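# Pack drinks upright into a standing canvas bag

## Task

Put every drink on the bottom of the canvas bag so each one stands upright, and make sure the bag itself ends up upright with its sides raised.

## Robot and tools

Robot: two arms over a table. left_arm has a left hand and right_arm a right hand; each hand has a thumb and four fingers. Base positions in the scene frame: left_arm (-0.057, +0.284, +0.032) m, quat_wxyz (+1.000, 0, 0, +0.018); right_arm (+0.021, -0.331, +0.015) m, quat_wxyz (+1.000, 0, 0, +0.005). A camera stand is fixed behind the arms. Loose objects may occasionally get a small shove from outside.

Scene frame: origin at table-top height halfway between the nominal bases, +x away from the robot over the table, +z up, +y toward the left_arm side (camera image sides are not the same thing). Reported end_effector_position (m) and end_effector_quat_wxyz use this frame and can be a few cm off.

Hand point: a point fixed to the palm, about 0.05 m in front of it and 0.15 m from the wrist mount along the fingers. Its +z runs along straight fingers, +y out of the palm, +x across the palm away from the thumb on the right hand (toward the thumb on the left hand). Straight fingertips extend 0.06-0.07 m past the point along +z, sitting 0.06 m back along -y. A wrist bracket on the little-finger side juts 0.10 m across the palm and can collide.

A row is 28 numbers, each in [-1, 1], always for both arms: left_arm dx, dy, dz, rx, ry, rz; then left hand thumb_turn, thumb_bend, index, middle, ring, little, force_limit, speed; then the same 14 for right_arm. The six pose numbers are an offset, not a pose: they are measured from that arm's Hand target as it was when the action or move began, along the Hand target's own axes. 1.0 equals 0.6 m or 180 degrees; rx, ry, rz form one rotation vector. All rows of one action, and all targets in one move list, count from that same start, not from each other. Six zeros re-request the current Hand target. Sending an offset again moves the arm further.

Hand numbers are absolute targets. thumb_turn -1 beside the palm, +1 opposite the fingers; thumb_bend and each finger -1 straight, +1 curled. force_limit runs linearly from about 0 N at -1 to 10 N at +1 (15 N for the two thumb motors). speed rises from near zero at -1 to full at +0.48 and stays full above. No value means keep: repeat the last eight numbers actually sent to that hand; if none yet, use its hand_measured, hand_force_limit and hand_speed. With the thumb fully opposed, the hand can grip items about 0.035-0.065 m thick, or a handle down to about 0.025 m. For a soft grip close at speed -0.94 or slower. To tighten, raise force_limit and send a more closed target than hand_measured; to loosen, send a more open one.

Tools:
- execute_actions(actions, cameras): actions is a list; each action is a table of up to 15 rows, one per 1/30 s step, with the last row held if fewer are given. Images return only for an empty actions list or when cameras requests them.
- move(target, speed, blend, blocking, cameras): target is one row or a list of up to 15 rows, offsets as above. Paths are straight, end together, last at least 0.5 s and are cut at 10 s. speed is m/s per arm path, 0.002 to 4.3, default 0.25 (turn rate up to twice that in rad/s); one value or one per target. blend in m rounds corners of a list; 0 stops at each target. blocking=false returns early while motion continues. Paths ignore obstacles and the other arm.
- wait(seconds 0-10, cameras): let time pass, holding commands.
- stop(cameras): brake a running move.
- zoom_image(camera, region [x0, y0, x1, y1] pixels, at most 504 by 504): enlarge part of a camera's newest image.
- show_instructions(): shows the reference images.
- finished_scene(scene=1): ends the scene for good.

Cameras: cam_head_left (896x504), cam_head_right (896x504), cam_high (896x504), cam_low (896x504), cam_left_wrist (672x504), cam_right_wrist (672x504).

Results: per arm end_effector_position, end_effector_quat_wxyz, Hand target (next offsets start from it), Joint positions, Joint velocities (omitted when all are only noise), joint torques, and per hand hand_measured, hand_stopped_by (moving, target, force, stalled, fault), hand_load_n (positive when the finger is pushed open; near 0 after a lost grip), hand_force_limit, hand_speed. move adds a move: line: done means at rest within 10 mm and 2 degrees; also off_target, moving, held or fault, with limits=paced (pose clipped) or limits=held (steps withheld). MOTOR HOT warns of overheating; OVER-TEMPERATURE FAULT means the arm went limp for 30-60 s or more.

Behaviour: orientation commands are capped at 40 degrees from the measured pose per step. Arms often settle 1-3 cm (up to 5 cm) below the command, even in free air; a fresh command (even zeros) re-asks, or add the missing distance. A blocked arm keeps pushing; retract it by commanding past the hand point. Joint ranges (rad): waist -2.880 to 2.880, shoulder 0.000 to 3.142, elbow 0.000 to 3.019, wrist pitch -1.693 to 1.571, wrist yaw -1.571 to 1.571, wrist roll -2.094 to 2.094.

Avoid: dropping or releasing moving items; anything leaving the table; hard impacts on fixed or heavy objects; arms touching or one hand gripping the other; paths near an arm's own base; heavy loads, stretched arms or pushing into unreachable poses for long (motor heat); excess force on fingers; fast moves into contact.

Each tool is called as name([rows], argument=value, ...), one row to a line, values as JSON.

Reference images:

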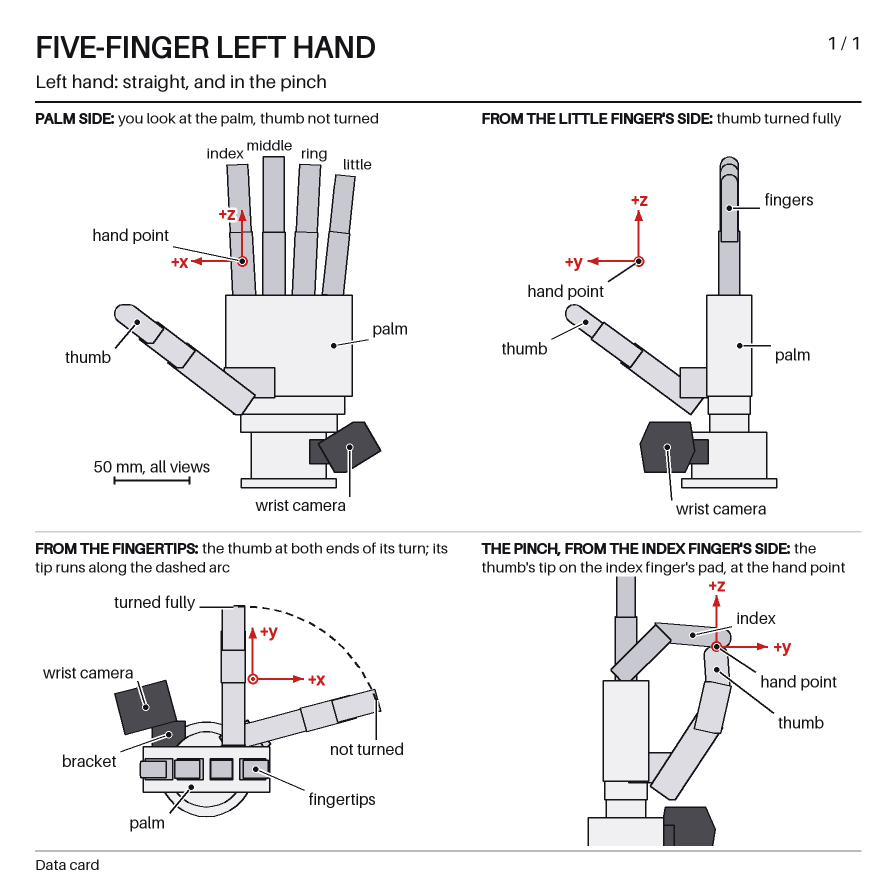

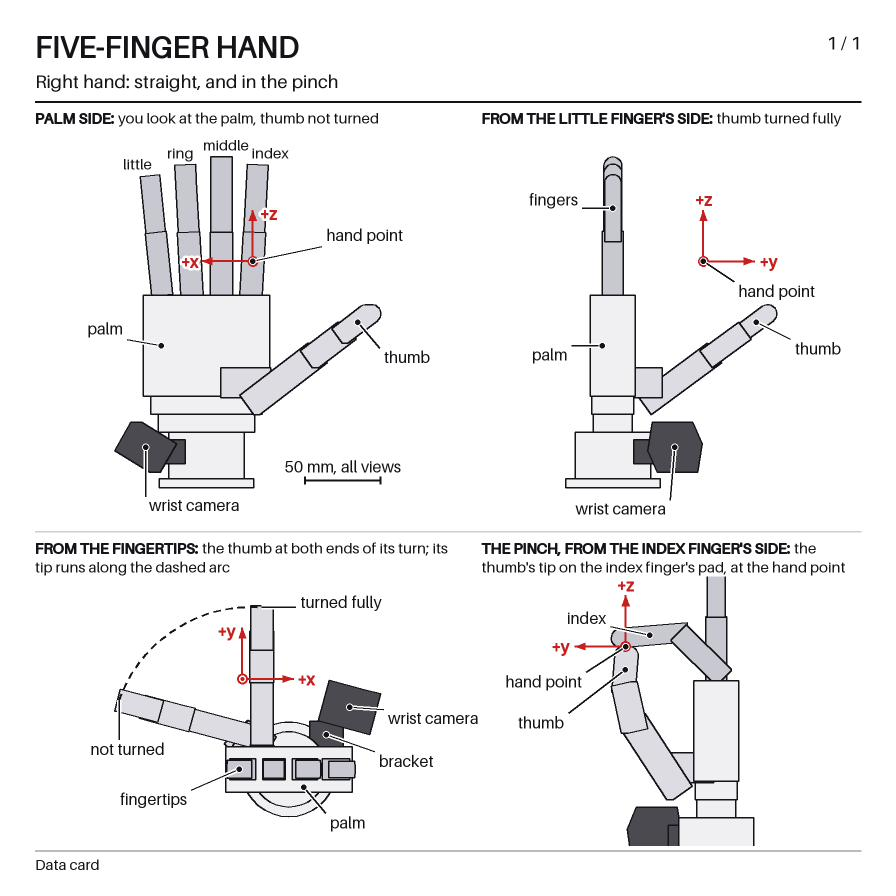

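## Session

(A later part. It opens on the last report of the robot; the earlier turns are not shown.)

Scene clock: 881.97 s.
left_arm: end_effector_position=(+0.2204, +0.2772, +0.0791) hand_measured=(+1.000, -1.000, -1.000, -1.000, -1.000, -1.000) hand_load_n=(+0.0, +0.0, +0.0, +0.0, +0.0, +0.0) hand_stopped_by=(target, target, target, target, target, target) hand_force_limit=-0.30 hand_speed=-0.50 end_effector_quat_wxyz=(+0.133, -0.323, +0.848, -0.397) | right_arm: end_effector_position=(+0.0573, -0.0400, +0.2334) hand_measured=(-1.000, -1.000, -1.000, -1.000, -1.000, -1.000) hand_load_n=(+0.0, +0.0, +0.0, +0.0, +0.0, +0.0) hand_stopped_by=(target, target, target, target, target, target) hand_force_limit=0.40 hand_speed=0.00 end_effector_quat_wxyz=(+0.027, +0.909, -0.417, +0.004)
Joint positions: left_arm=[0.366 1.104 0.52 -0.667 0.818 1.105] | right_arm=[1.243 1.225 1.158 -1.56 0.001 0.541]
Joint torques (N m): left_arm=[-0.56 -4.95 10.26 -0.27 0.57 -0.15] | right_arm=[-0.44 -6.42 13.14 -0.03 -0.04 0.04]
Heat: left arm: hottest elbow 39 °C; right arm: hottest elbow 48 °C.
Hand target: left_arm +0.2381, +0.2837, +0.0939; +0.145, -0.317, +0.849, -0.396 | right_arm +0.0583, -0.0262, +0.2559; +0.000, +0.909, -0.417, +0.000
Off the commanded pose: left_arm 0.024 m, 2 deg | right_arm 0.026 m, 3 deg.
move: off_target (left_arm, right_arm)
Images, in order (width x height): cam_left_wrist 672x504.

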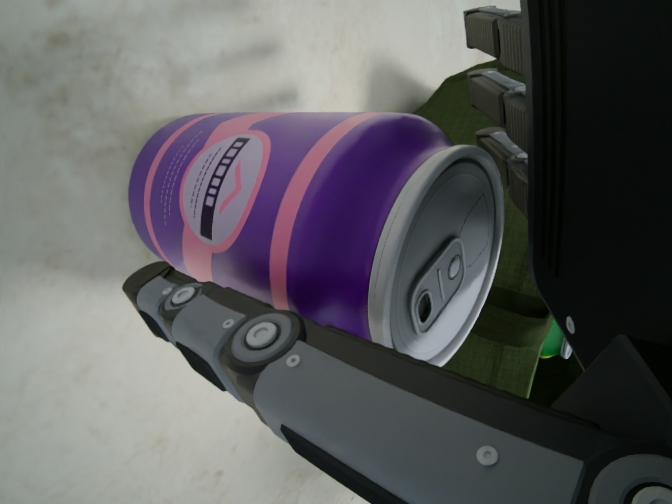

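move([
  [0.0354,0.0610,0.0280,0,0,0,1,-1,-1,-1,-1,-1,-0.3,-0.5,0,0,0,0,0,0,-1,-1,-1,-1,-1,-1,0.4,0],
  [0.0035,0.0085,0.0053,0,0,0,1,-1,-1,-1,-1,-1,-0.3,-0.5,0,0,0,0,0,0,-1,-1,-1,-1,-1,-1,0.4,0],
], speed=0.06, cameras=["cam_left_wrist"])

Scene clock: 885.23 s.
left_arm: end_effector_position=(+0.2175, +0.2763, +0.0728) hand_measured=(+1.000, -1.000, -1.000, -1.000, -1.000, -1.000) hand_load_n=(+0.0, +0.0, +0.0, +0.0, +0.0, +0.0) hand_stopped_by=(target, target, target, target, target, target) hand_force_limit=-0.30 hand_speed=-0.50 end_effector_quat_wxyz=(+0.132, -0.325, +0.848, -0.397) | right_arm: end_effector_position=(+0.0573, -0.0400, +0.2334) hand_measured=(-1.000, -1.000, -1.000, -1.000, -1.000, -1.000) hand_load_n=(+0.0, +0.0, +0.0, +0.0, +0.0, +0.0) hand_stopped_by=(target, target, target, target, target, target) hand_force_limit=0.40 hand_speed=0.00 end_effector_quat_wxyz=(+0.027, +0.909, -0.417, +0.004)
Joint positions: left_arm=[0.367 1.11 0.504 -0.648 0.818 1.105] | right_arm=[1.243 1.225 1.158 -1.56 0.001 0.541]
Joint torques (N m): left_arm=[-0.62 -5.07 10.22 -0.02 0.57 -0.15] | right_arm=[-0.5 -6.42 13.14 -0.03 -0.05 0.04]
Heat: left arm: hottest elbow 39 °C; right arm: hottest elbow 48 °C.
Hand target: left_arm +0.2360, +0.2830, +0.0880; +0.146, -0.317, +0.849, -0.396 | right_arm +0.0583, -0.0262, +0.2559; +0.000, +0.909, -0.417, +0.000
Off the commanded pose: left_arm 0.025 m, 2 deg | right_arm 0.026 m, 3 deg.
move: off_target (left_arm, right_arm)
Images, in order (width x height): cam_left_wrist 672x504.

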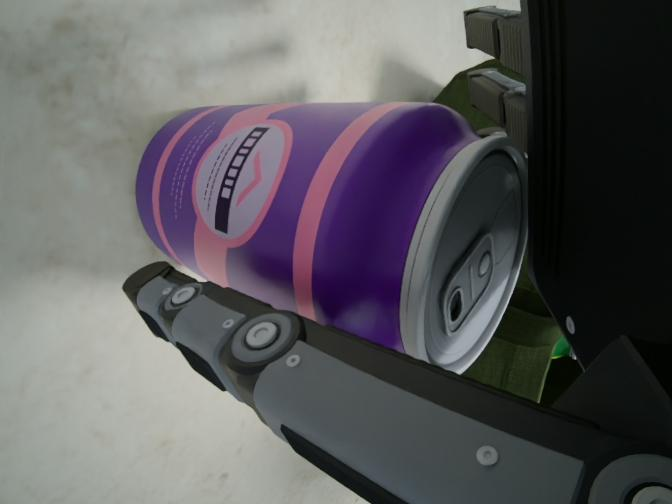

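Good. z=0.0728. Close fingers.

execute_actions([
  [[0,0,0,0,0,0,1,-1,0.25,0.25,0.3,0,-0.3,-0.8,0,0,0,0,0,0,-1,-1,-1,-1,-1,-1,0.4,0]],
  [[0,0,0,0,0,0,1,-1,0.25,0.25,0.3,0,-0.3,-0.8,0,0,0,0,0,0,-1,-1,-1,-1,-1,-1,0.4,0]],
], cameras=["cam_left_wrist"])

Scene clock: 887.90 s.
left_arm: end_effector_position=(+0.2181, +0.2764, +0.0735) hand_measured=(+1.000, -1.000, -0.116, -0.134, +0.126, +0.000) hand_load_n=(+1.0, +0.5, +4.0, +1.0, +2.0, +0.0) hand_stopped_by=(target, target, force, force, force, target) hand_force_limit=-0.30 hand_speed=-0.80 end_effector_quat_wxyz=(+0.133, -0.324, +0.848, -0.398) | right_arm: end_effector_position=(+0.0573, -0.0400, +0.2334) hand_measured=(-1.000, -1.000, -1.000, -1.000, -1.000, -1.000) hand_load_n=(+0.0, +0.0, +0.0, +0.0, -0.5, +0.0) hand_stopped_by=(target, target, target, target, target, target) hand_force_limit=0.40 hand_speed=0.00 end_effector_quat_wxyz=(+0.027, +0.909, -0.417, +0.004)
Joint positions: left_arm=[0.367 1.11 0.506 -0.649 0.819 1.105] | right_arm=[1.243 1.225 1.158 -1.56 0.001 0.541]
Joint torques (N m): left_arm=[-0.62 -5.13 10.09 -0.05 0.51 -0.14] | right_arm=[-0.56 -6.48 13.12 -0.03 -0.05 0.04]
Heat: left arm: hottest elbow 39 °C; right arm: hottest elbow 48 °C.
Hand target: left_arm +0.2360, +0.2829, +0.0880; +0.146, -0.317, +0.849, -0.396 | right_arm +0.0583, -0.0262, +0.2559; +0.000, +0.909, -0.417, +0.000
Off the commanded pose: left_arm 0.024 m, 2 deg | right_arm 0.026 m, 3 deg.
Images, in order (width x height): cam_left_wrist 672x504.

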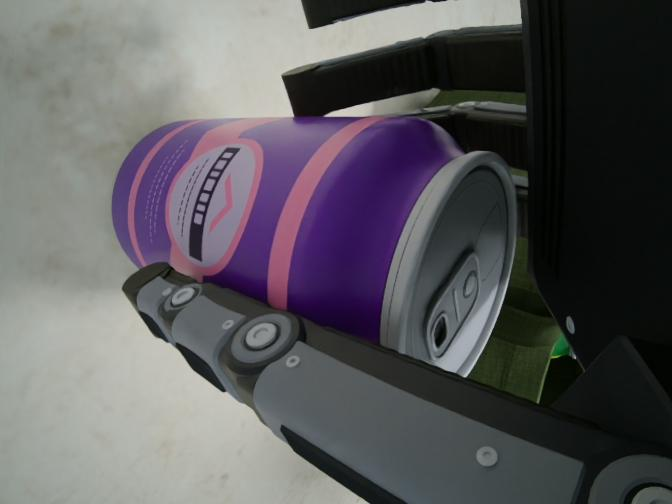

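execute_actions([
  [[0,0,0,0,0,0,1,0.5,0.25,0.25,0.3,0,0.1,-0.85,0,0,0,0,0,0,-1,-1,-1,-1,-1,-1,0.4,0]],
  [[0,0,0,0,0,0,1,0.5,0.25,0.25,0.3,0,0.1,-0.85,0,0,0,0,0,0,-1,-1,-1,-1,-1,-1,0.4,0]],
  [[0,0,0,0,0,0,1,0.5,0.25,0.25,0.3,0,0.1,-0.85,0,0,0,0,0,0,-1,-1,-1,-1,-1,-1,0.4,0]],
], cameras=["cam_left_wrist"])

Scene clock: 890.13 s.
left_arm: end_effector_position=(+0.2184, +0.2765, +0.0737) hand_measured=(+1.000, -0.934, -0.116, -0.134, +0.126, +0.000) hand_load_n=(+2.0, +8.0, +10.0, +3.5, +4.0, +0.0) hand_stopped_by=(target, force, force, force, force, target) hand_force_limit=0.10 hand_speed=-0.85 end_effector_quat_wxyz=(+0.133, -0.324, +0.848, -0.398) | right_arm: end_effector_position=(+0.0573, -0.0400, +0.2334) hand_measured=(-1.000, -1.000, -1.000, -1.000, -1.000, -1.000) hand_load_n=(+0.0, +0.0, +0.0, +0.0, +0.0, +0.0) hand_stopped_by=(target, target, target, target, target, target) hand_force_limit=0.40 hand_speed=0.00 end_effector_quat_wxyz=(+0.027, +0.909, -0.417, +0.004)
Joint positions: left_arm=[0.367 1.11 0.506 -0.649 0.819 1.105] | right_arm=[1.243 1.225 1.158 -1.56 0.001 0.541]
Joint torques (N m): left_arm=[-0.62 -5.07 10.07 -0.03 0.52 -0.15] | right_arm=[-0.56 -6.48 13.14 -0.05 -0.04 0.04]
Heat: left arm: hottest elbow 39 °C; right arm: hottest elbow 48 °C.
Hand target: left_arm +0.2360, +0.2829, +0.0880; +0.146, -0.317, +0.849, -0.396 | right_arm +0.0583, -0.0262, +0.2559; +0.000, +0.909, -0.417, +0.000
Off the commanded pose: left_arm 0.024 m, 2 deg | right_arm 0.026 m, 3 deg.
Images, in order (width x height): cam_left_wrist 672x504.

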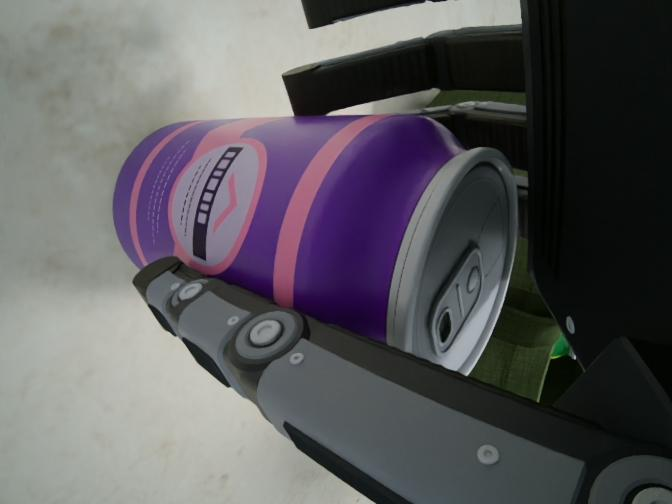

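execute_actions([
  [[0,0,0,0,0,0,1,0.53,0.25,0.28,0.35,0,0.3,-0.85,0,0,0,0,0,0,-1,-1,-1,-1,-1,-1,0.4,0]],
  [[0,0,0,0,0,0,1,0.53,0.25,0.28,0.35,0,0.3,-0.85,0,0,0,0,0,0,-1,-1,-1,-1,-1,-1,0.4,0]],
  [[0,0,0,0,0,0,1,0.57,0.25,0.32,0.4,0,0.6,-0.85,0,0,0,0,0,0,-1,-1,-1,-1,-1,-1,0.4,0]],
  [[0,0,0,0,0,0,1,0.57,0.25,0.32,0.4,0,0.6,-0.85,0,0,0,0,0,0,-1,-1,-1,-1,-1,-1,0.4,0]],
], cameras=["cam_left_wrist"])

Scene clock: 892.90 s.
left_arm: end_effector_position=(+0.2183, +0.2768, +0.0733) hand_measured=(+1.000, -0.932, -0.116, -0.112, +0.400, +0.000) hand_load_n=(+2.5, +9.5, +7.5, +1.5, +2.0, +0.0) hand_stopped_by=(target, force, force, force, target, target) hand_force_limit=0.60 hand_speed=-0.85 end_effector_quat_wxyz=(+0.133, -0.324, +0.848, -0.397) | right_arm: end_effector_position=(+0.0573, -0.0400, +0.2334) hand_measured=(-1.000, -1.000, -1.000, -1.000, -1.000, -1.000) hand_load_n=(+0.0, +0.0, +0.0, +0.0, +0.0, +0.0) hand_stopped_by=(target, target, target, target, target, target) hand_force_limit=0.40 hand_speed=0.00 end_effector_quat_wxyz=(+0.027, +0.909, -0.417, +0.004)
Joint positions: left_arm=[0.367 1.111 0.506 -0.649 0.817 1.105] | right_arm=[1.243 1.225 1.158 -1.56 0.001 0.541]
Joint torques (N m): left_arm=[-0.62 -5.19 10.07 -0.03 0.59 -0.15] | right_arm=[-0.5 -6.48 13.12 -0.05 -0.04 0.04]
Heat: left arm: hottest elbow 39 °C; right arm: hottest elbow 48 °C.
Hand target: left_arm +0.2360, +0.2830, +0.0880; +0.146, -0.317, +0.850, -0.396 | right_arm +0.0583, -0.0262, +0.2559; +0.000, +0.909, -0.417, +0.000
Off the commanded pose: left_arm 0.024 m, 2 deg | right_arm 0.026 m, 3 deg.
Images, in order (width x height): cam_left_wrist 672x504.

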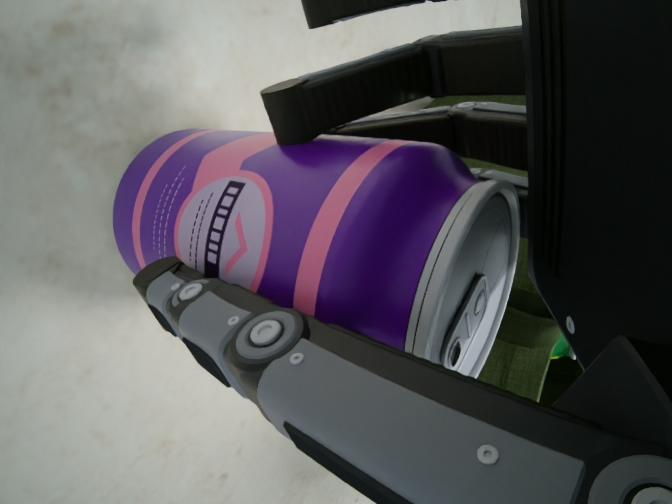

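execute_actions([
  [[0,0,0,0,0,0,1,0.57,0.25,0.40,0.2,0,0.0,-0.85,0,0,0,0,0,0,-1,-1,-1,-1,-1,-1,0.4,0]],
  [[0,0,0,0,0,0,1,0.57,0.25,0.40,0.2,0,0.0,-0.85,0,0,0,0,0,0,-1,-1,-1,-1,-1,-1,0.4,0]],
], cameras=["cam_left_wrist"])

Scene clock: 894.77 s.
left_arm: end_effector_position=(+0.2183, +0.2768, +0.0733) hand_measured=(+1.000, -0.932, -0.116, -0.088, +0.200, +0.000) hand_load_n=(+1.5, +12.0, +5.0, +8.5, +0.0, +0.0) hand_stopped_by=(target, force, force, force, target, target) hand_force_limit=0.00 hand_speed=-0.85 end_effector_quat_wxyz=(+0.133, -0.324, +0.848, -0.397) | right_arm: end_effector_position=(+0.0573, -0.0400, +0.2334) hand_measured=(-1.000, -1.000, -1.000, -1.000, -1.000, -1.000) hand_load_n=(+0.0, +0.0, +0.0, +0.0, +0.0, +0.0) hand_stopped_by=(target, target, target, target, target, target) hand_force_limit=0.40 hand_speed=0.00 end_effector_quat_wxyz=(+0.027, +0.909, -0.417, +0.004)
Joint positions: left_arm=[0.367 1.111 0.506 -0.649 0.817 1.105] | right_arm=[1.243 1.225 1.158 -1.56 0.001 0.541]
Joint torques (N m): left_arm=[-0.56 -5.19 10.06 -0.05 0.59 -0.15] | right_arm=[-0.44 -6.48 13.14 -0.05 -0.04 0.04]
Heat: left arm: hottest elbow 39 °C; right arm: hottest elbow 48 °C.
Hand target: left_arm +0.2360, +0.2830, +0.0880; +0.146, -0.317, +0.850, -0.396 | right_arm +0.0583, -0.0262, +0.2559; +0.000, +0.909, -0.417, +0.000
Off the commanded pose: left_arm 0.024 m, 2 deg | right_arm 0.026 m, 3 deg.
Images, in order (width x height): cam_left_wrist 672x504.

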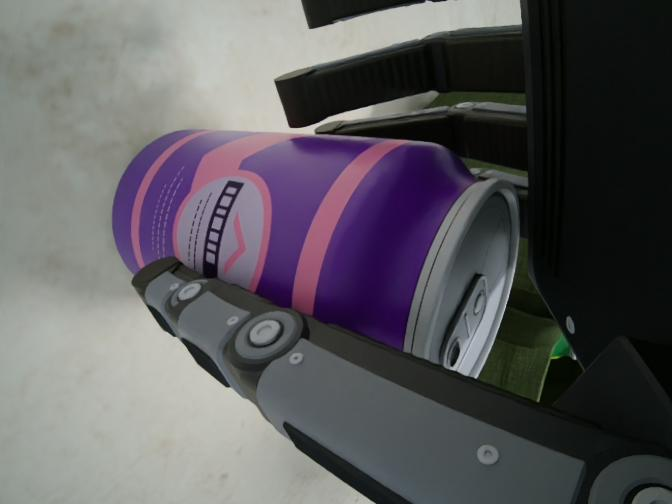

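move(target=[0,-0.0511,-0.0429,0,0,0,1,0.57,0.25,0.40,0.2,0,0.0,-0.85,0,0,0,0,0,0,-1,-1,-1,-1,-1,-1,0.4,0], speed=0.05, cameras=["cam_left_wrist","cam_low"])

Scene clock: 897.63 s.
left_arm: end_effector_position=(+0.2085, +0.2741, +0.0962) hand_measured=(+1.000, -0.932, -0.116, -0.088, +0.200, +0.000) hand_load_n=(+0.0, +11.0, +5.5, +6.0, +0.0, +0.0) hand_stopped_by=(target, force, force, force, target, target) hand_force_limit=0.00 hand_speed=-0.85 end_effector_quat_wxyz=(+0.110, -0.336, +0.849, -0.393) | right_arm: end_effector_position=(+0.0573, -0.0400, +0.2334) hand_measured=(-1.000, -1.000, -1.000, -1.000, -1.000, -1.000) hand_load_n=(+0.0, +0.0, +0.0, +0.0, +0.0, +0.0) hand_stopped_by=(target, target, target, target, target, target) hand_force_limit=0.40 hand_speed=0.00 end_effector_quat_wxyz=(+0.027, +0.909, -0.417, +0.004)
Joint positions: left_arm=[0.366 1.065 0.553 -0.792 0.809 1.105] | right_arm=[1.243 1.225 1.158 -1.56 0.001 0.541]
Joint torques (N m): left_arm=[-0.62 -7.12 11.97 -0.29 1 -0.16] | right_arm=[-0.56 -6.42 13.15 -0.03 -0.04 0.04]
Heat: left arm: hottest elbow 39 °C; right arm: hottest elbow 48 °C.
Hand target: left_arm +0.2361, +0.2830, +0.1280; +0.146, -0.317, +0.849, -0.396 | right_arm +0.0583, -0.0262, +0.2559; +0.000, +0.909, -0.417, +0.000
Off the commanded pose: left_arm 0.043 m, 5 deg | right_arm 0.026 m, 3 deg.
move: off_target (left_arm, right_arm)
Images, in order (width x height): cam_low 896x504, cam_left_wrist 672x504.

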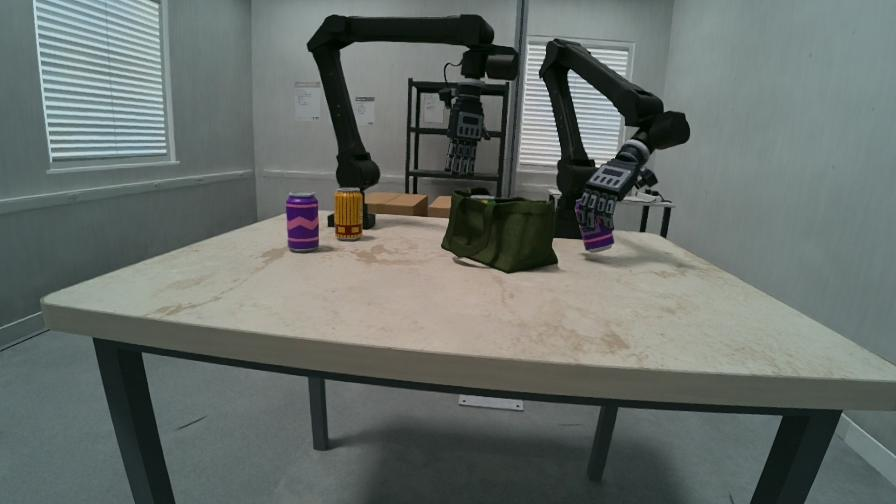

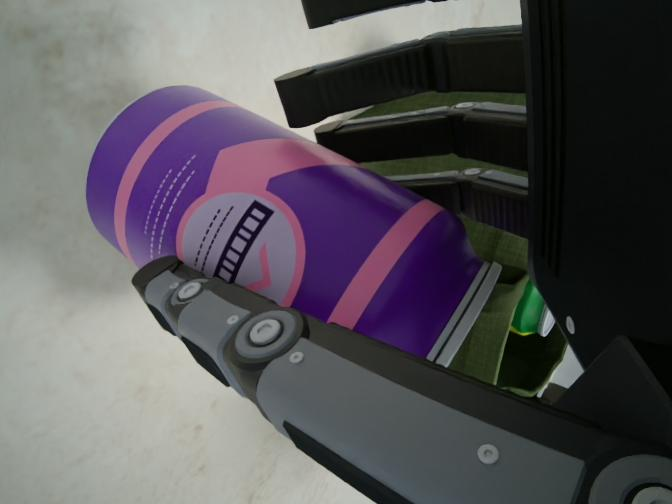

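execute_actions([
  [[0,0,0,0,0,0,1,0.57,0.30,0.45,0.2,0,0.4,-0.85,0,0,0,0,0,0,-1,-1,-1,-1,-1,-1,0.4,0]],
  [[0,0,0,0,0,0,1,0.57,0.30,0.45,0.2,0,0.4,-0.85,0,0,0,0,0,0,-1,-1,-1,-1,-1,-1,0.4,0]],
], cameras=["cam_left_wrist"])

Scene clock: 901.13 s.
left_arm: end_effector_position=(+0.2084, +0.2741, +0.0961) hand_measured=(+1.000, -0.934, -0.104, -0.078, +0.200, +0.000) hand_load_n=(+0.0, +14.0, +7.0, +7.0, +0.0, +0.0) hand_stopped_by=(target, force, force, force, target, target) hand_force_limit=0.40 hand_speed=-0.85 end_effector_quat_wxyz=(+0.110, -0.336, +0.849, -0.393) | right_arm: end_effector_position=(+0.0573, -0.0400, +0.2334) hand_measured=(-1.000, -1.000, -1.000, -1.000, -1.000, -1.000) hand_load_n=(+0.0, +0.0, +0.0, +0.0, +0.0, +0.0) hand_stopped_by=(target, target, target, target, target, target) hand_force_limit=0.40 hand_speed=0.00 end_effector_quat_wxyz=(+0.027, +0.909, -0.417, +0.004)
Joint positions: left_arm=[0.366 1.065 0.553 -0.792 0.808 1.105] | right_arm=[1.243 1.225 1.158 -1.56 0.001 0.541]
Joint torques (N m): left_arm=[-0.56 -7.18 11.96 -0.14 1.02 -0.15] | right_arm=[-0.44 -6.42 13.16 -0.03 -0.05 0.04]
Heat: left arm: hottest elbow 39 °C; right arm: hottest elbow 48 °C.
Hand target: left_arm +0.2361, +0.2831, +0.1280; +0.145, -0.317, +0.850, -0.396 | right_arm +0.0583, -0.0262, +0.2559; +0.000, +0.909, -0.417, +0.000
Off the commanded pose: left_arm 0.043 m, 5 deg | right_arm 0.026 m, 3 deg.
Images, in order (width x height): cam_left_wrist 672x504.

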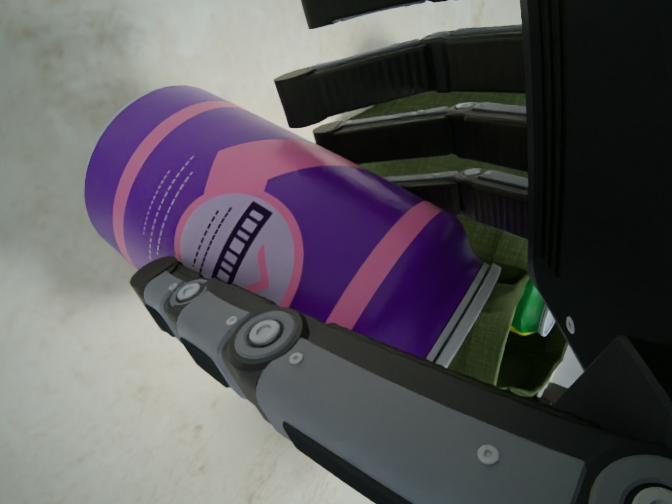

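move(target=[-0.1735,0.0313,-0.0373,0,0,0,1,0.57,0.30,0.45,0.2,0,0.4,-0.85,0,0,0,0,0,0,-1,-1,-1,-1,-1,-1,0.4,0], speed=0.06, cameras=["cam_left_wrist","cam_low","cam_high"])

Scene clock: 904.20 s.
left_arm: end_effector_position=(+0.2713, +0.3573, +0.1032) hand_measured=(+1.000, -0.934, -0.104, -0.078, +0.200, +0.000) hand_load_n=(+0.0, +14.0, +7.0, +7.0, +0.0, +0.0) hand_stopped_by=(target, force, force, force, target, target) hand_force_limit=0.40 hand_speed=-0.85 end_effector_quat_wxyz=(+0.116, -0.329, +0.849, -0.396) | right_arm: end_effector_position=(+0.0573, -0.0400, +0.2334) hand_measured=(-1.000, -1.000, -1.000, -1.000, -1.000, -1.000) hand_load_n=(+0.0, +0.0, +0.0, +0.0, +0.0, +0.0) hand_stopped_by=(target, target, target, target, target, target) hand_force_limit=0.40 hand_speed=0.00 end_effector_quat_wxyz=(+0.027, +0.909, -0.417, +0.004)
Joint positions: left_arm=[0.521 1.359 0.812 -0.914 0.846 1.34] | right_arm=[1.243 1.225 1.158 -1.56 0.001 0.541]
Joint torques (N m): left_arm=[0.38 -9.93 11.43 -0.54 1.23 -0.11] | right_arm=[-0.5 -6.42 13.12 -0.02 -0.04 0.04]
Heat: left arm: hottest elbow 40 °C; right arm: hottest elbow 48 °C.
Hand target: left_arm +0.2959, +0.3732, +0.1277; +0.146, -0.317, +0.849, -0.396 | right_arm +0.0583, -0.0262, +0.2559; +0.000, +0.909, -0.417, +0.000
Off the commanded pose: left_arm 0.038 m, 4 deg | right_arm 0.026 m, 3 deg.
move: off_target (left_arm, right_arm)
Images, in order (width x height): cam_high 896x504, cam_low 896x504, cam_left_wrist 672x504.

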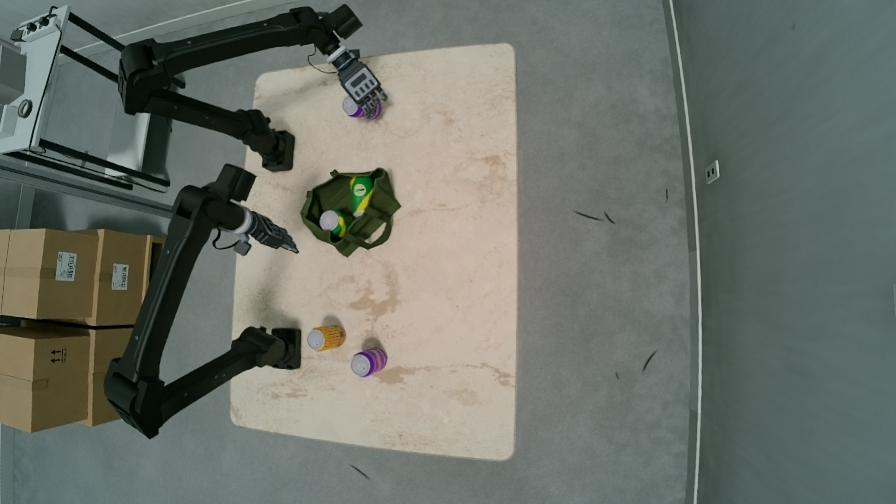

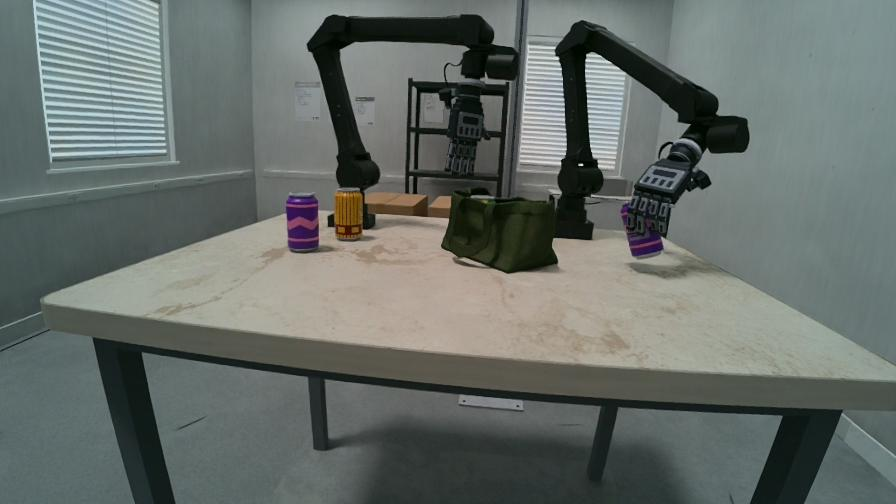

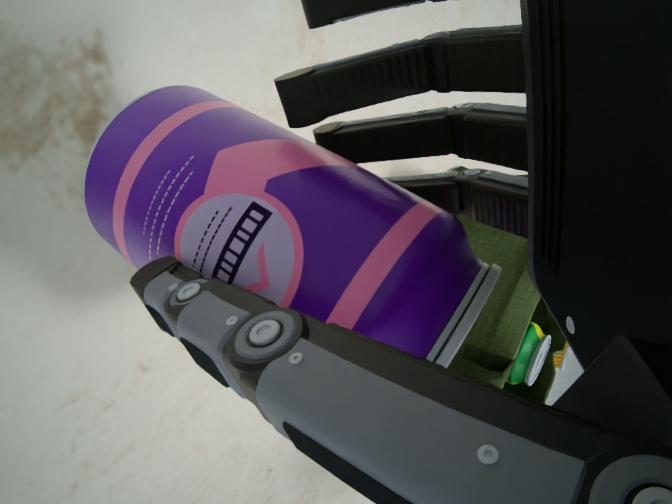

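zoom_image(camera="cam_high", region=[310, 50, 430, 150])

zoom_image(camera="cam_low", region=[580, 130, 760, 290])

Scaled by 4.200 from the camera's 896x504 image, which has a finer 1280x720 frame.

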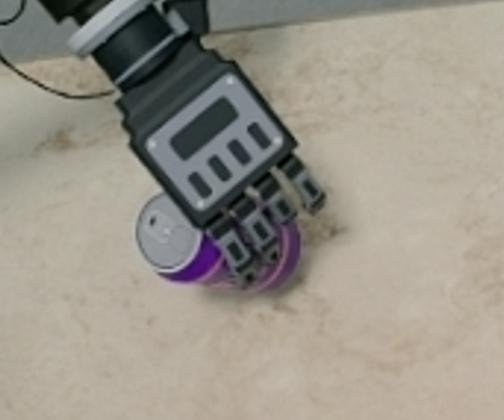

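Scaled by 2.800 from the camera's 896x504 image, which has a finer 1280x720 frame.

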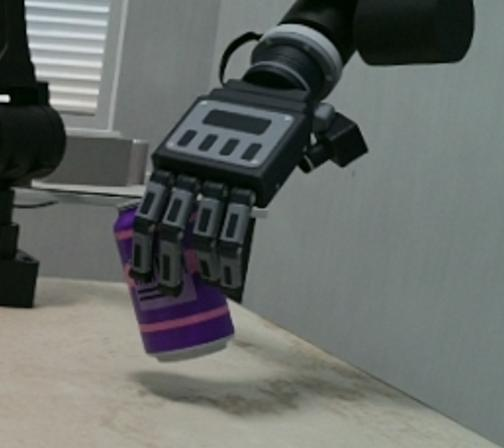

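move(target=[0,0,0,0.0568,0.0697,-0.0830,1,0.57,0.30,0.45,0.2,0,0.4,-0.85,0,0,0,0,0,0,-1,-1,-1,-1,-1,-1,0.4,0], speed=0.15, cameras=["cam_left_wrist","cam_low","cam_high"])

zoom_image(camera="cam_high", region=[310, 50, 430, 150])

zoom_image(camera="cam_low", region=[580, 130, 760, 290])

Scene clock: 908.70 s.
left_arm: end_effector_position=(+0.2789, +0.3602, +0.1098) hand_measured=(+1.000, -0.934, -0.104, -0.078, +0.200, +0.000) hand_load_n=(-1.0, +14.5, +6.5, +7.0, +0.0, +0.0) hand_stopped_by=(target, force, force, force, target, target) hand_force_limit=0.40 hand_speed=-0.85 end_effector_quat_wxyz=(+0.010, -0.368, +0.775, -0.514) | right_arm: end_effector_position=(+0.0573, -0.0400, +0.2334) hand_measured=(-1.000, -1.000, -1.000, -1.000, -1.000, -1.000) hand_load_n=(+0.0, +0.0, +0.0, +0.0, +0.0, +0.0) hand_stopped_by=(target, target, target, target, target, target) hand_force_limit=0.40 hand_speed=0.00 end_effector_quat_wxyz=(+0.027, +0.909, -0.417, +0.004)
Joint positions: left_arm=[0.605 1.627 0.988 -1.254 1.052 1.513] | right_arm=[1.243 1.225 1.158 -1.56 0.001 0.541]
Joint torques (N m): left_arm=[0.5 -13.16 9.66 -1.77 1.44 -0.19] | right_arm=[-0.44 -6.48 13.15 -0.03 -0.05 0.03]
Heat: left arm: hottest elbow 40 °C; right arm: hottest elbow 48 °C.
Hand target: left_arm +0.2958, +0.3732, +0.1277; +0.027, -0.365, +0.773, -0.517 | right_arm +0.0583, -0.0262, +0.2559; +0.000, +0.909, -0.417, +0.000
Off the commanded pose: left_arm 0.028 m, 2 deg | right_arm 0.026 m, 3 deg.
move: off_target (left_arm, right_arm)
Images, in order (width x height): cam_high 896x504, cam_low 896x504, cam_left_wrist 672x504.

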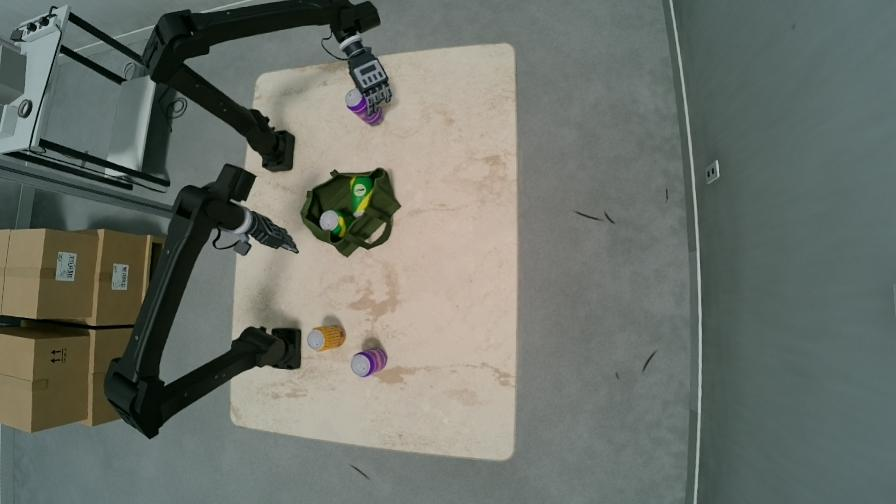

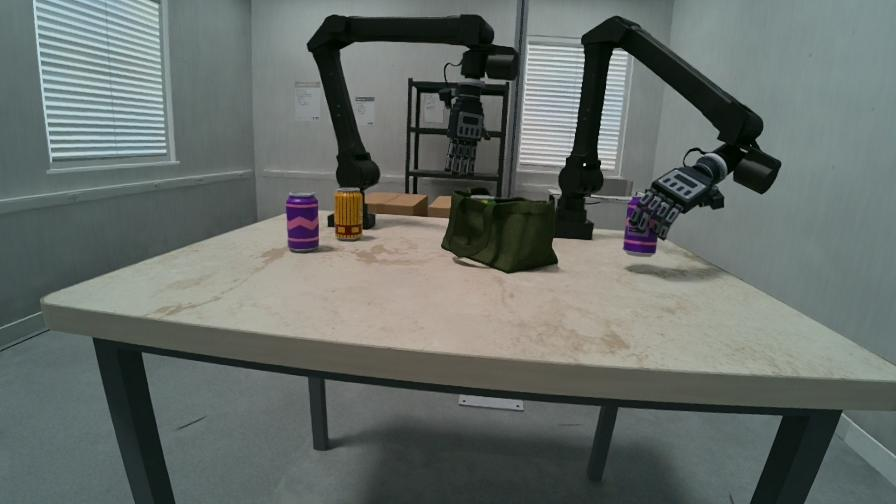

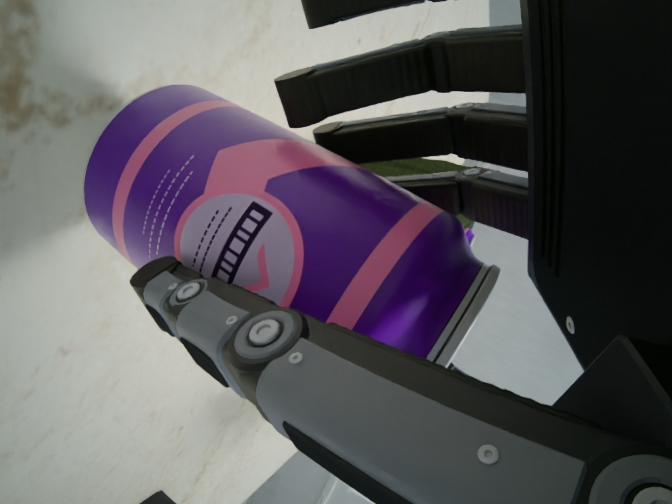

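Scaled by 4.200 from the camera's 896x504 image, which has a finer 1280x720 frame.

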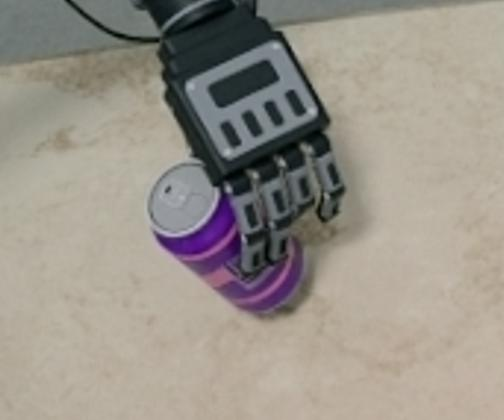

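Scaled by 2.800 from the camera's 896x504 image, which has a finer 1280x720 frame.

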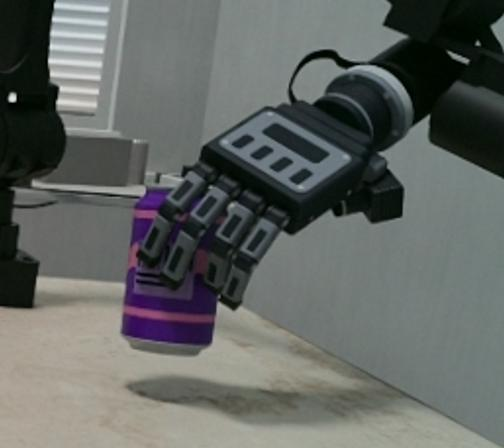

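move(target=[0,0.0713,0.0352,0,0,0,1,0.57,0.30,0.45,0.2,0,0.4,-0.85,0,0,0,0,0,0,-1,-1,-1,-1,-1,-1,0.4,0], speed=0.05, cameras=["cam_low"])

zoom_image(camera="cam_low", region=[580, 130, 760, 290])

Scene clock: 911.73 s.
left_arm: end_effector_position=(+0.2788, +0.3621, +0.0784) hand_measured=(+1.000, -0.934, -0.104, -0.078, +0.200, +0.000) hand_load_n=(-1.0, +14.5, +6.5, +7.0, +0.0, +0.0) hand_stopped_by=(target, force, force, force, target, target) hand_force_limit=0.40 hand_speed=-0.85 end_effector_quat_wxyz=(+0.019, -0.362, +0.778, -0.513) | right_arm: end_effector_position=(+0.0573, -0.0400, +0.2334) hand_measured=(-1.000, -1.000, -1.000, -1.000, -1.000, -1.000) hand_load_n=(+0.0, +0.0, +0.0, +0.0, +0.0, +0.0) hand_stopped_by=(target, target, target, target, target, target) hand_force_limit=0.40 hand_speed=0.00 end_effector_quat_wxyz=(+0.027, +0.909, -0.417, +0.004)
Joint positions: left_arm=[0.609 1.675 0.951 -1.158 1.052 1.526] | right_arm=[1.243 1.225 1.158 -1.56 0.001 0.541]
Joint torques (N m): left_arm=[0.5 -13.57 5.76 -0.39 1.38 -0.2] | right_arm=[-0.56 -6.42 13.16 -0.03 -0.05 0.04]
Heat: left arm: hottest elbow 40 °C; right arm: hottest elbow 48 °C.
Hand target: left_arm +0.2818, +0.3653, +0.0828; +0.027, -0.365, +0.774, -0.517 | right_arm +0.0583, -0.0262, +0.2559; +0.000, +0.909, -0.417, +0.000
Off the commanded pose: left_arm 0.006 m, 1 deg | right_arm 0.026 m, 3 deg.
move: off_target (right_arm)
Images, in order (width x height): cam_low 896x504.

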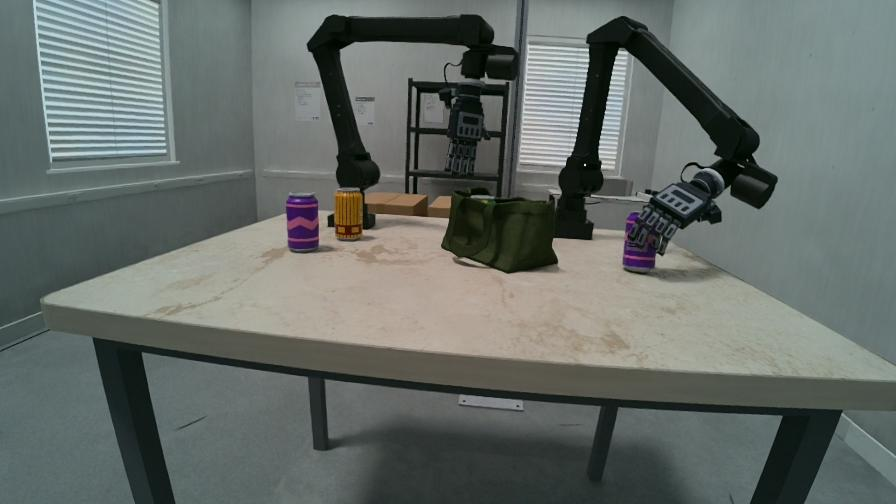

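Scaled by 2.800 from the camera's 896x504 image, which has a finer 1280x720 frame.

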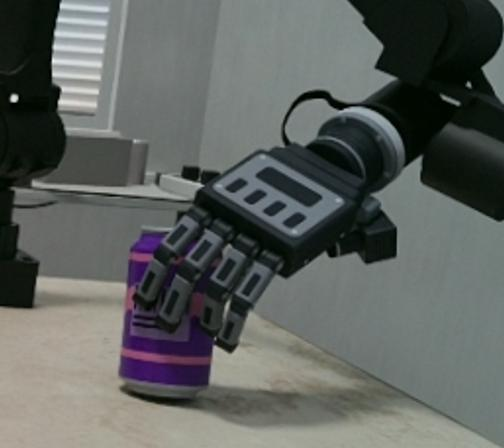

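move(target=[-0.0067,0.0164,0.0092,0,0,0,1,0.57,0.30,0.45,0.2,0,0.4,-0.85,0,0,0,0,0,0,-1,-1,-1,-1,-1,-1,0.4,0], speed=0.05, cameras=["cam_low"])

zoom_image(camera="cam_low", region=[580, 130, 760, 290])

Scene clock: 913.03 s.
left_arm: end_effector_position=(+0.2834, +0.3642, +0.0764) hand_measured=(+1.000, -0.934, -0.104, -0.078, +0.200, +0.000) hand_load_n=(+0.5, +13.5, +8.0, +5.5, -0.5, +0.0) hand_stopped_by=(target, force, force, force, target, target) hand_force_limit=0.40 hand_speed=-0.85 end_effector_quat_wxyz=(+0.029, -0.358, +0.778, -0.515) | right_arm: end_effector_position=(+0.0573, -0.0400, +0.2334) hand_measured=(-1.000, -1.000, -1.000, -1.000, -1.000, -1.000) hand_load_n=(+0.0, +0.0, +0.0, +0.0, +0.0, +0.0) hand_stopped_by=(target, target, target, target, target, target) hand_force_limit=0.40 hand_speed=0.00 end_effector_quat_wxyz=(+0.027, +0.909, -0.417, +0.004)
Joint positions: left_arm=[0.611 1.678 0.951 -1.135 1.061 1.526] | right_arm=[1.243 1.225 1.158 -1.56 0.001 0.541]
Joint torques (N m): left_arm=[0.44 -12.04 5.05 -0.05 0.95 -0.21] | right_arm=[-0.56 -6.48 13.15 -0.05 -0.05 0.04]
Heat: left arm: hottest elbow 40 °C; right arm: hottest elbow 48 °C.
Hand target: left_arm +0.2818, +0.3653, +0.0708; +0.027, -0.365, +0.774, -0.517 | right_arm +0.0583, -0.0262, +0.2559; +0.000, +0.909, -0.417, +0.000
Off the commanded pose: left_arm 0.006 m, 1 deg | right_arm 0.026 m, 3 deg.
move: off_target (right_arm)
Images, in order (width x height): cam_low 896x504.

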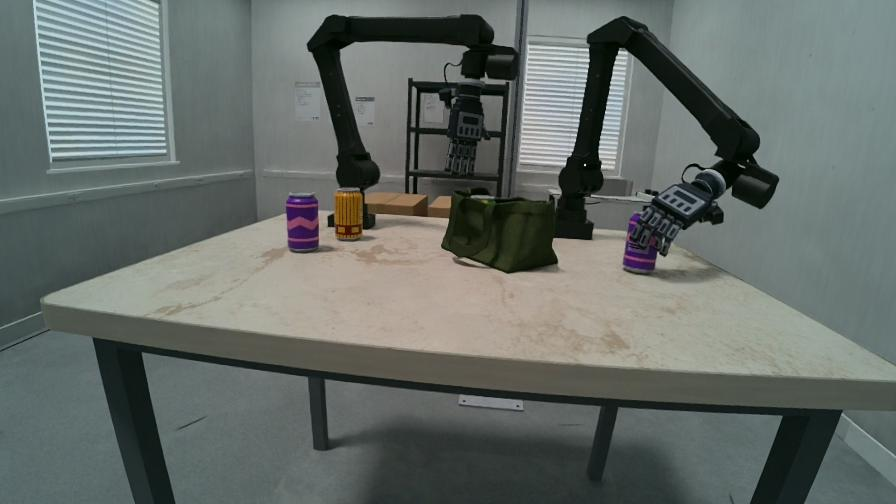

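Scaled by 2.800 from the camera's 896x504 image, which has a finer 1280x720 frame.

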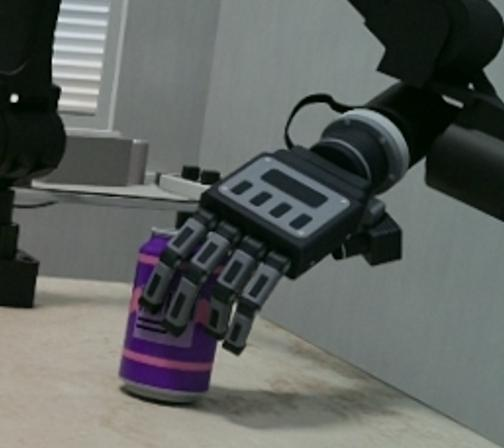

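execute_actions([
  [[0,0,0,0,0,0,1,-1,-0.3,-0.3,-0.3,-0.3,0.0,-0.85,0,0,0,0,0,0,-1,-1,-1,-1,-1,-1,0.4,0]],
  [[0,0,0,0,0,0,1,-1,-0.3,-0.3,-0.3,-0.3,0.0,-0.85,0,0,0,0,0,0,-1,-1,-1,-1,-1,-1,0.4,0]],
  [[0,0,0,0,0,0,1,-1,-1,-1,-1,-1,0.0,-0.6,0,0,0,0,0,0,-1,-1,-1,-1,-1,-1,0.4,0]],
  [[0,0,0,0,0,0,1,-1,-1,-1,-1,-1,0.0,-0.6,0,0,0,0,0,0,-1,-1,-1,-1,-1,-1,0.4,0]],
], cameras=["cam_low","cam_left_wrist"])

zoom_image(camera="cam_low", region=[580, 130, 760, 290])

Scene clock: 915.83 s.
left_arm: end_effector_position=(+0.2836, +0.3641, +0.0754) hand_measured=(+1.000, -1.000, -1.000, -1.000, -1.000, -1.000) hand_load_n=(+0.0, +0.0, +0.0, +0.0, +0.0, +0.0) hand_stopped_by=(target, target, target, target, target, target) hand_force_limit=0.00 hand_speed=-0.60 end_effector_quat_wxyz=(+0.029, -0.358, +0.777, -0.516) | right_arm: end_effector_position=(+0.0573, -0.0400, +0.2334) hand_measured=(-1.000, -1.000, -1.000, -1.000, -1.000, -1.000) hand_load_n=(+0.0, +0.0, +0.0, +0.0, +0.0, +0.0) hand_stopped_by=(target, target, target, target, target, target) hand_force_limit=0.40 hand_speed=0.00 end_effector_quat_wxyz=(+0.027, +0.909, -0.417, +0.004)
Joint positions: left_arm=[0.611 1.682 0.951 -1.133 1.063 1.526] | right_arm=[1.243 1.225 1.158 -1.56 0.001 0.541]
Joint torques (N m): left_arm=[0.38 -12.34 5.04 -0.18 0.9 -0.2] | right_arm=[-0.44 -6.48 13.15 -0.03 -0.05 0.04]
Heat: left arm: hottest elbow 39 °C; right arm: hottest elbow 48 °C.
Hand target: left_arm +0.2817, +0.3653, +0.0708; +0.027, -0.365, +0.774, -0.517 | right_arm +0.0583, -0.0262, +0.2559; +0.000, +0.909, -0.417, +0.000
Off the commanded pose: left_arm 0.005 m, 1 deg | right_arm 0.026 m, 3 deg.
Images, in order (width x height): cam_low 896x504, cam_left_wrist 672x504.

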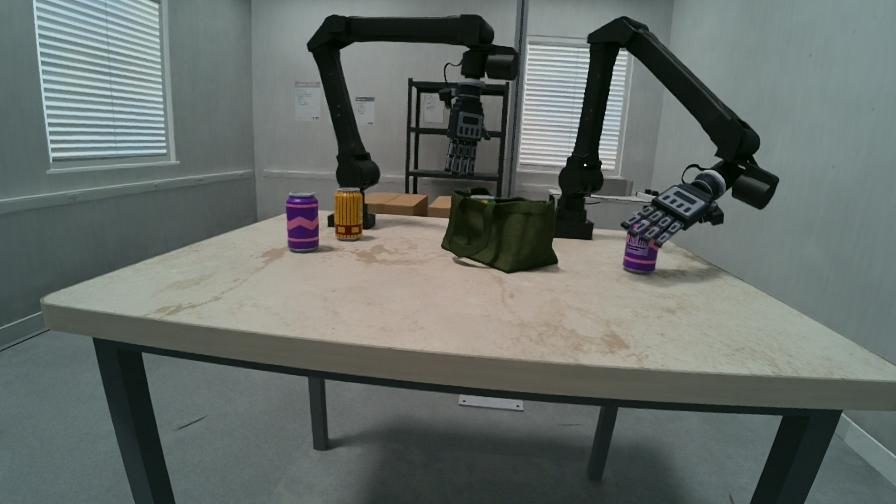

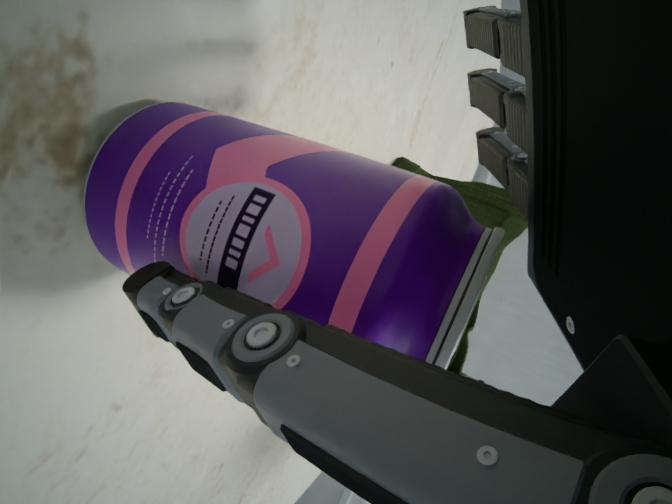

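Scaled by 2.800 from the camera's 896x504 image, which has a finer 1280x720 frame.

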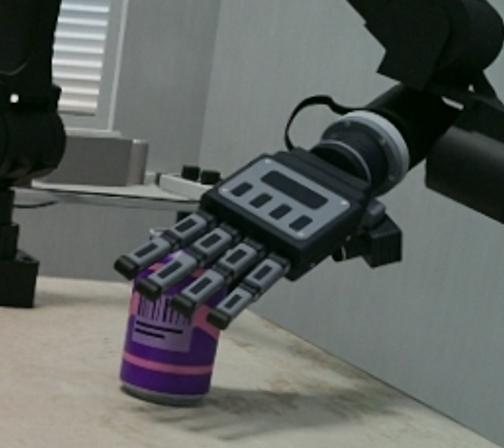

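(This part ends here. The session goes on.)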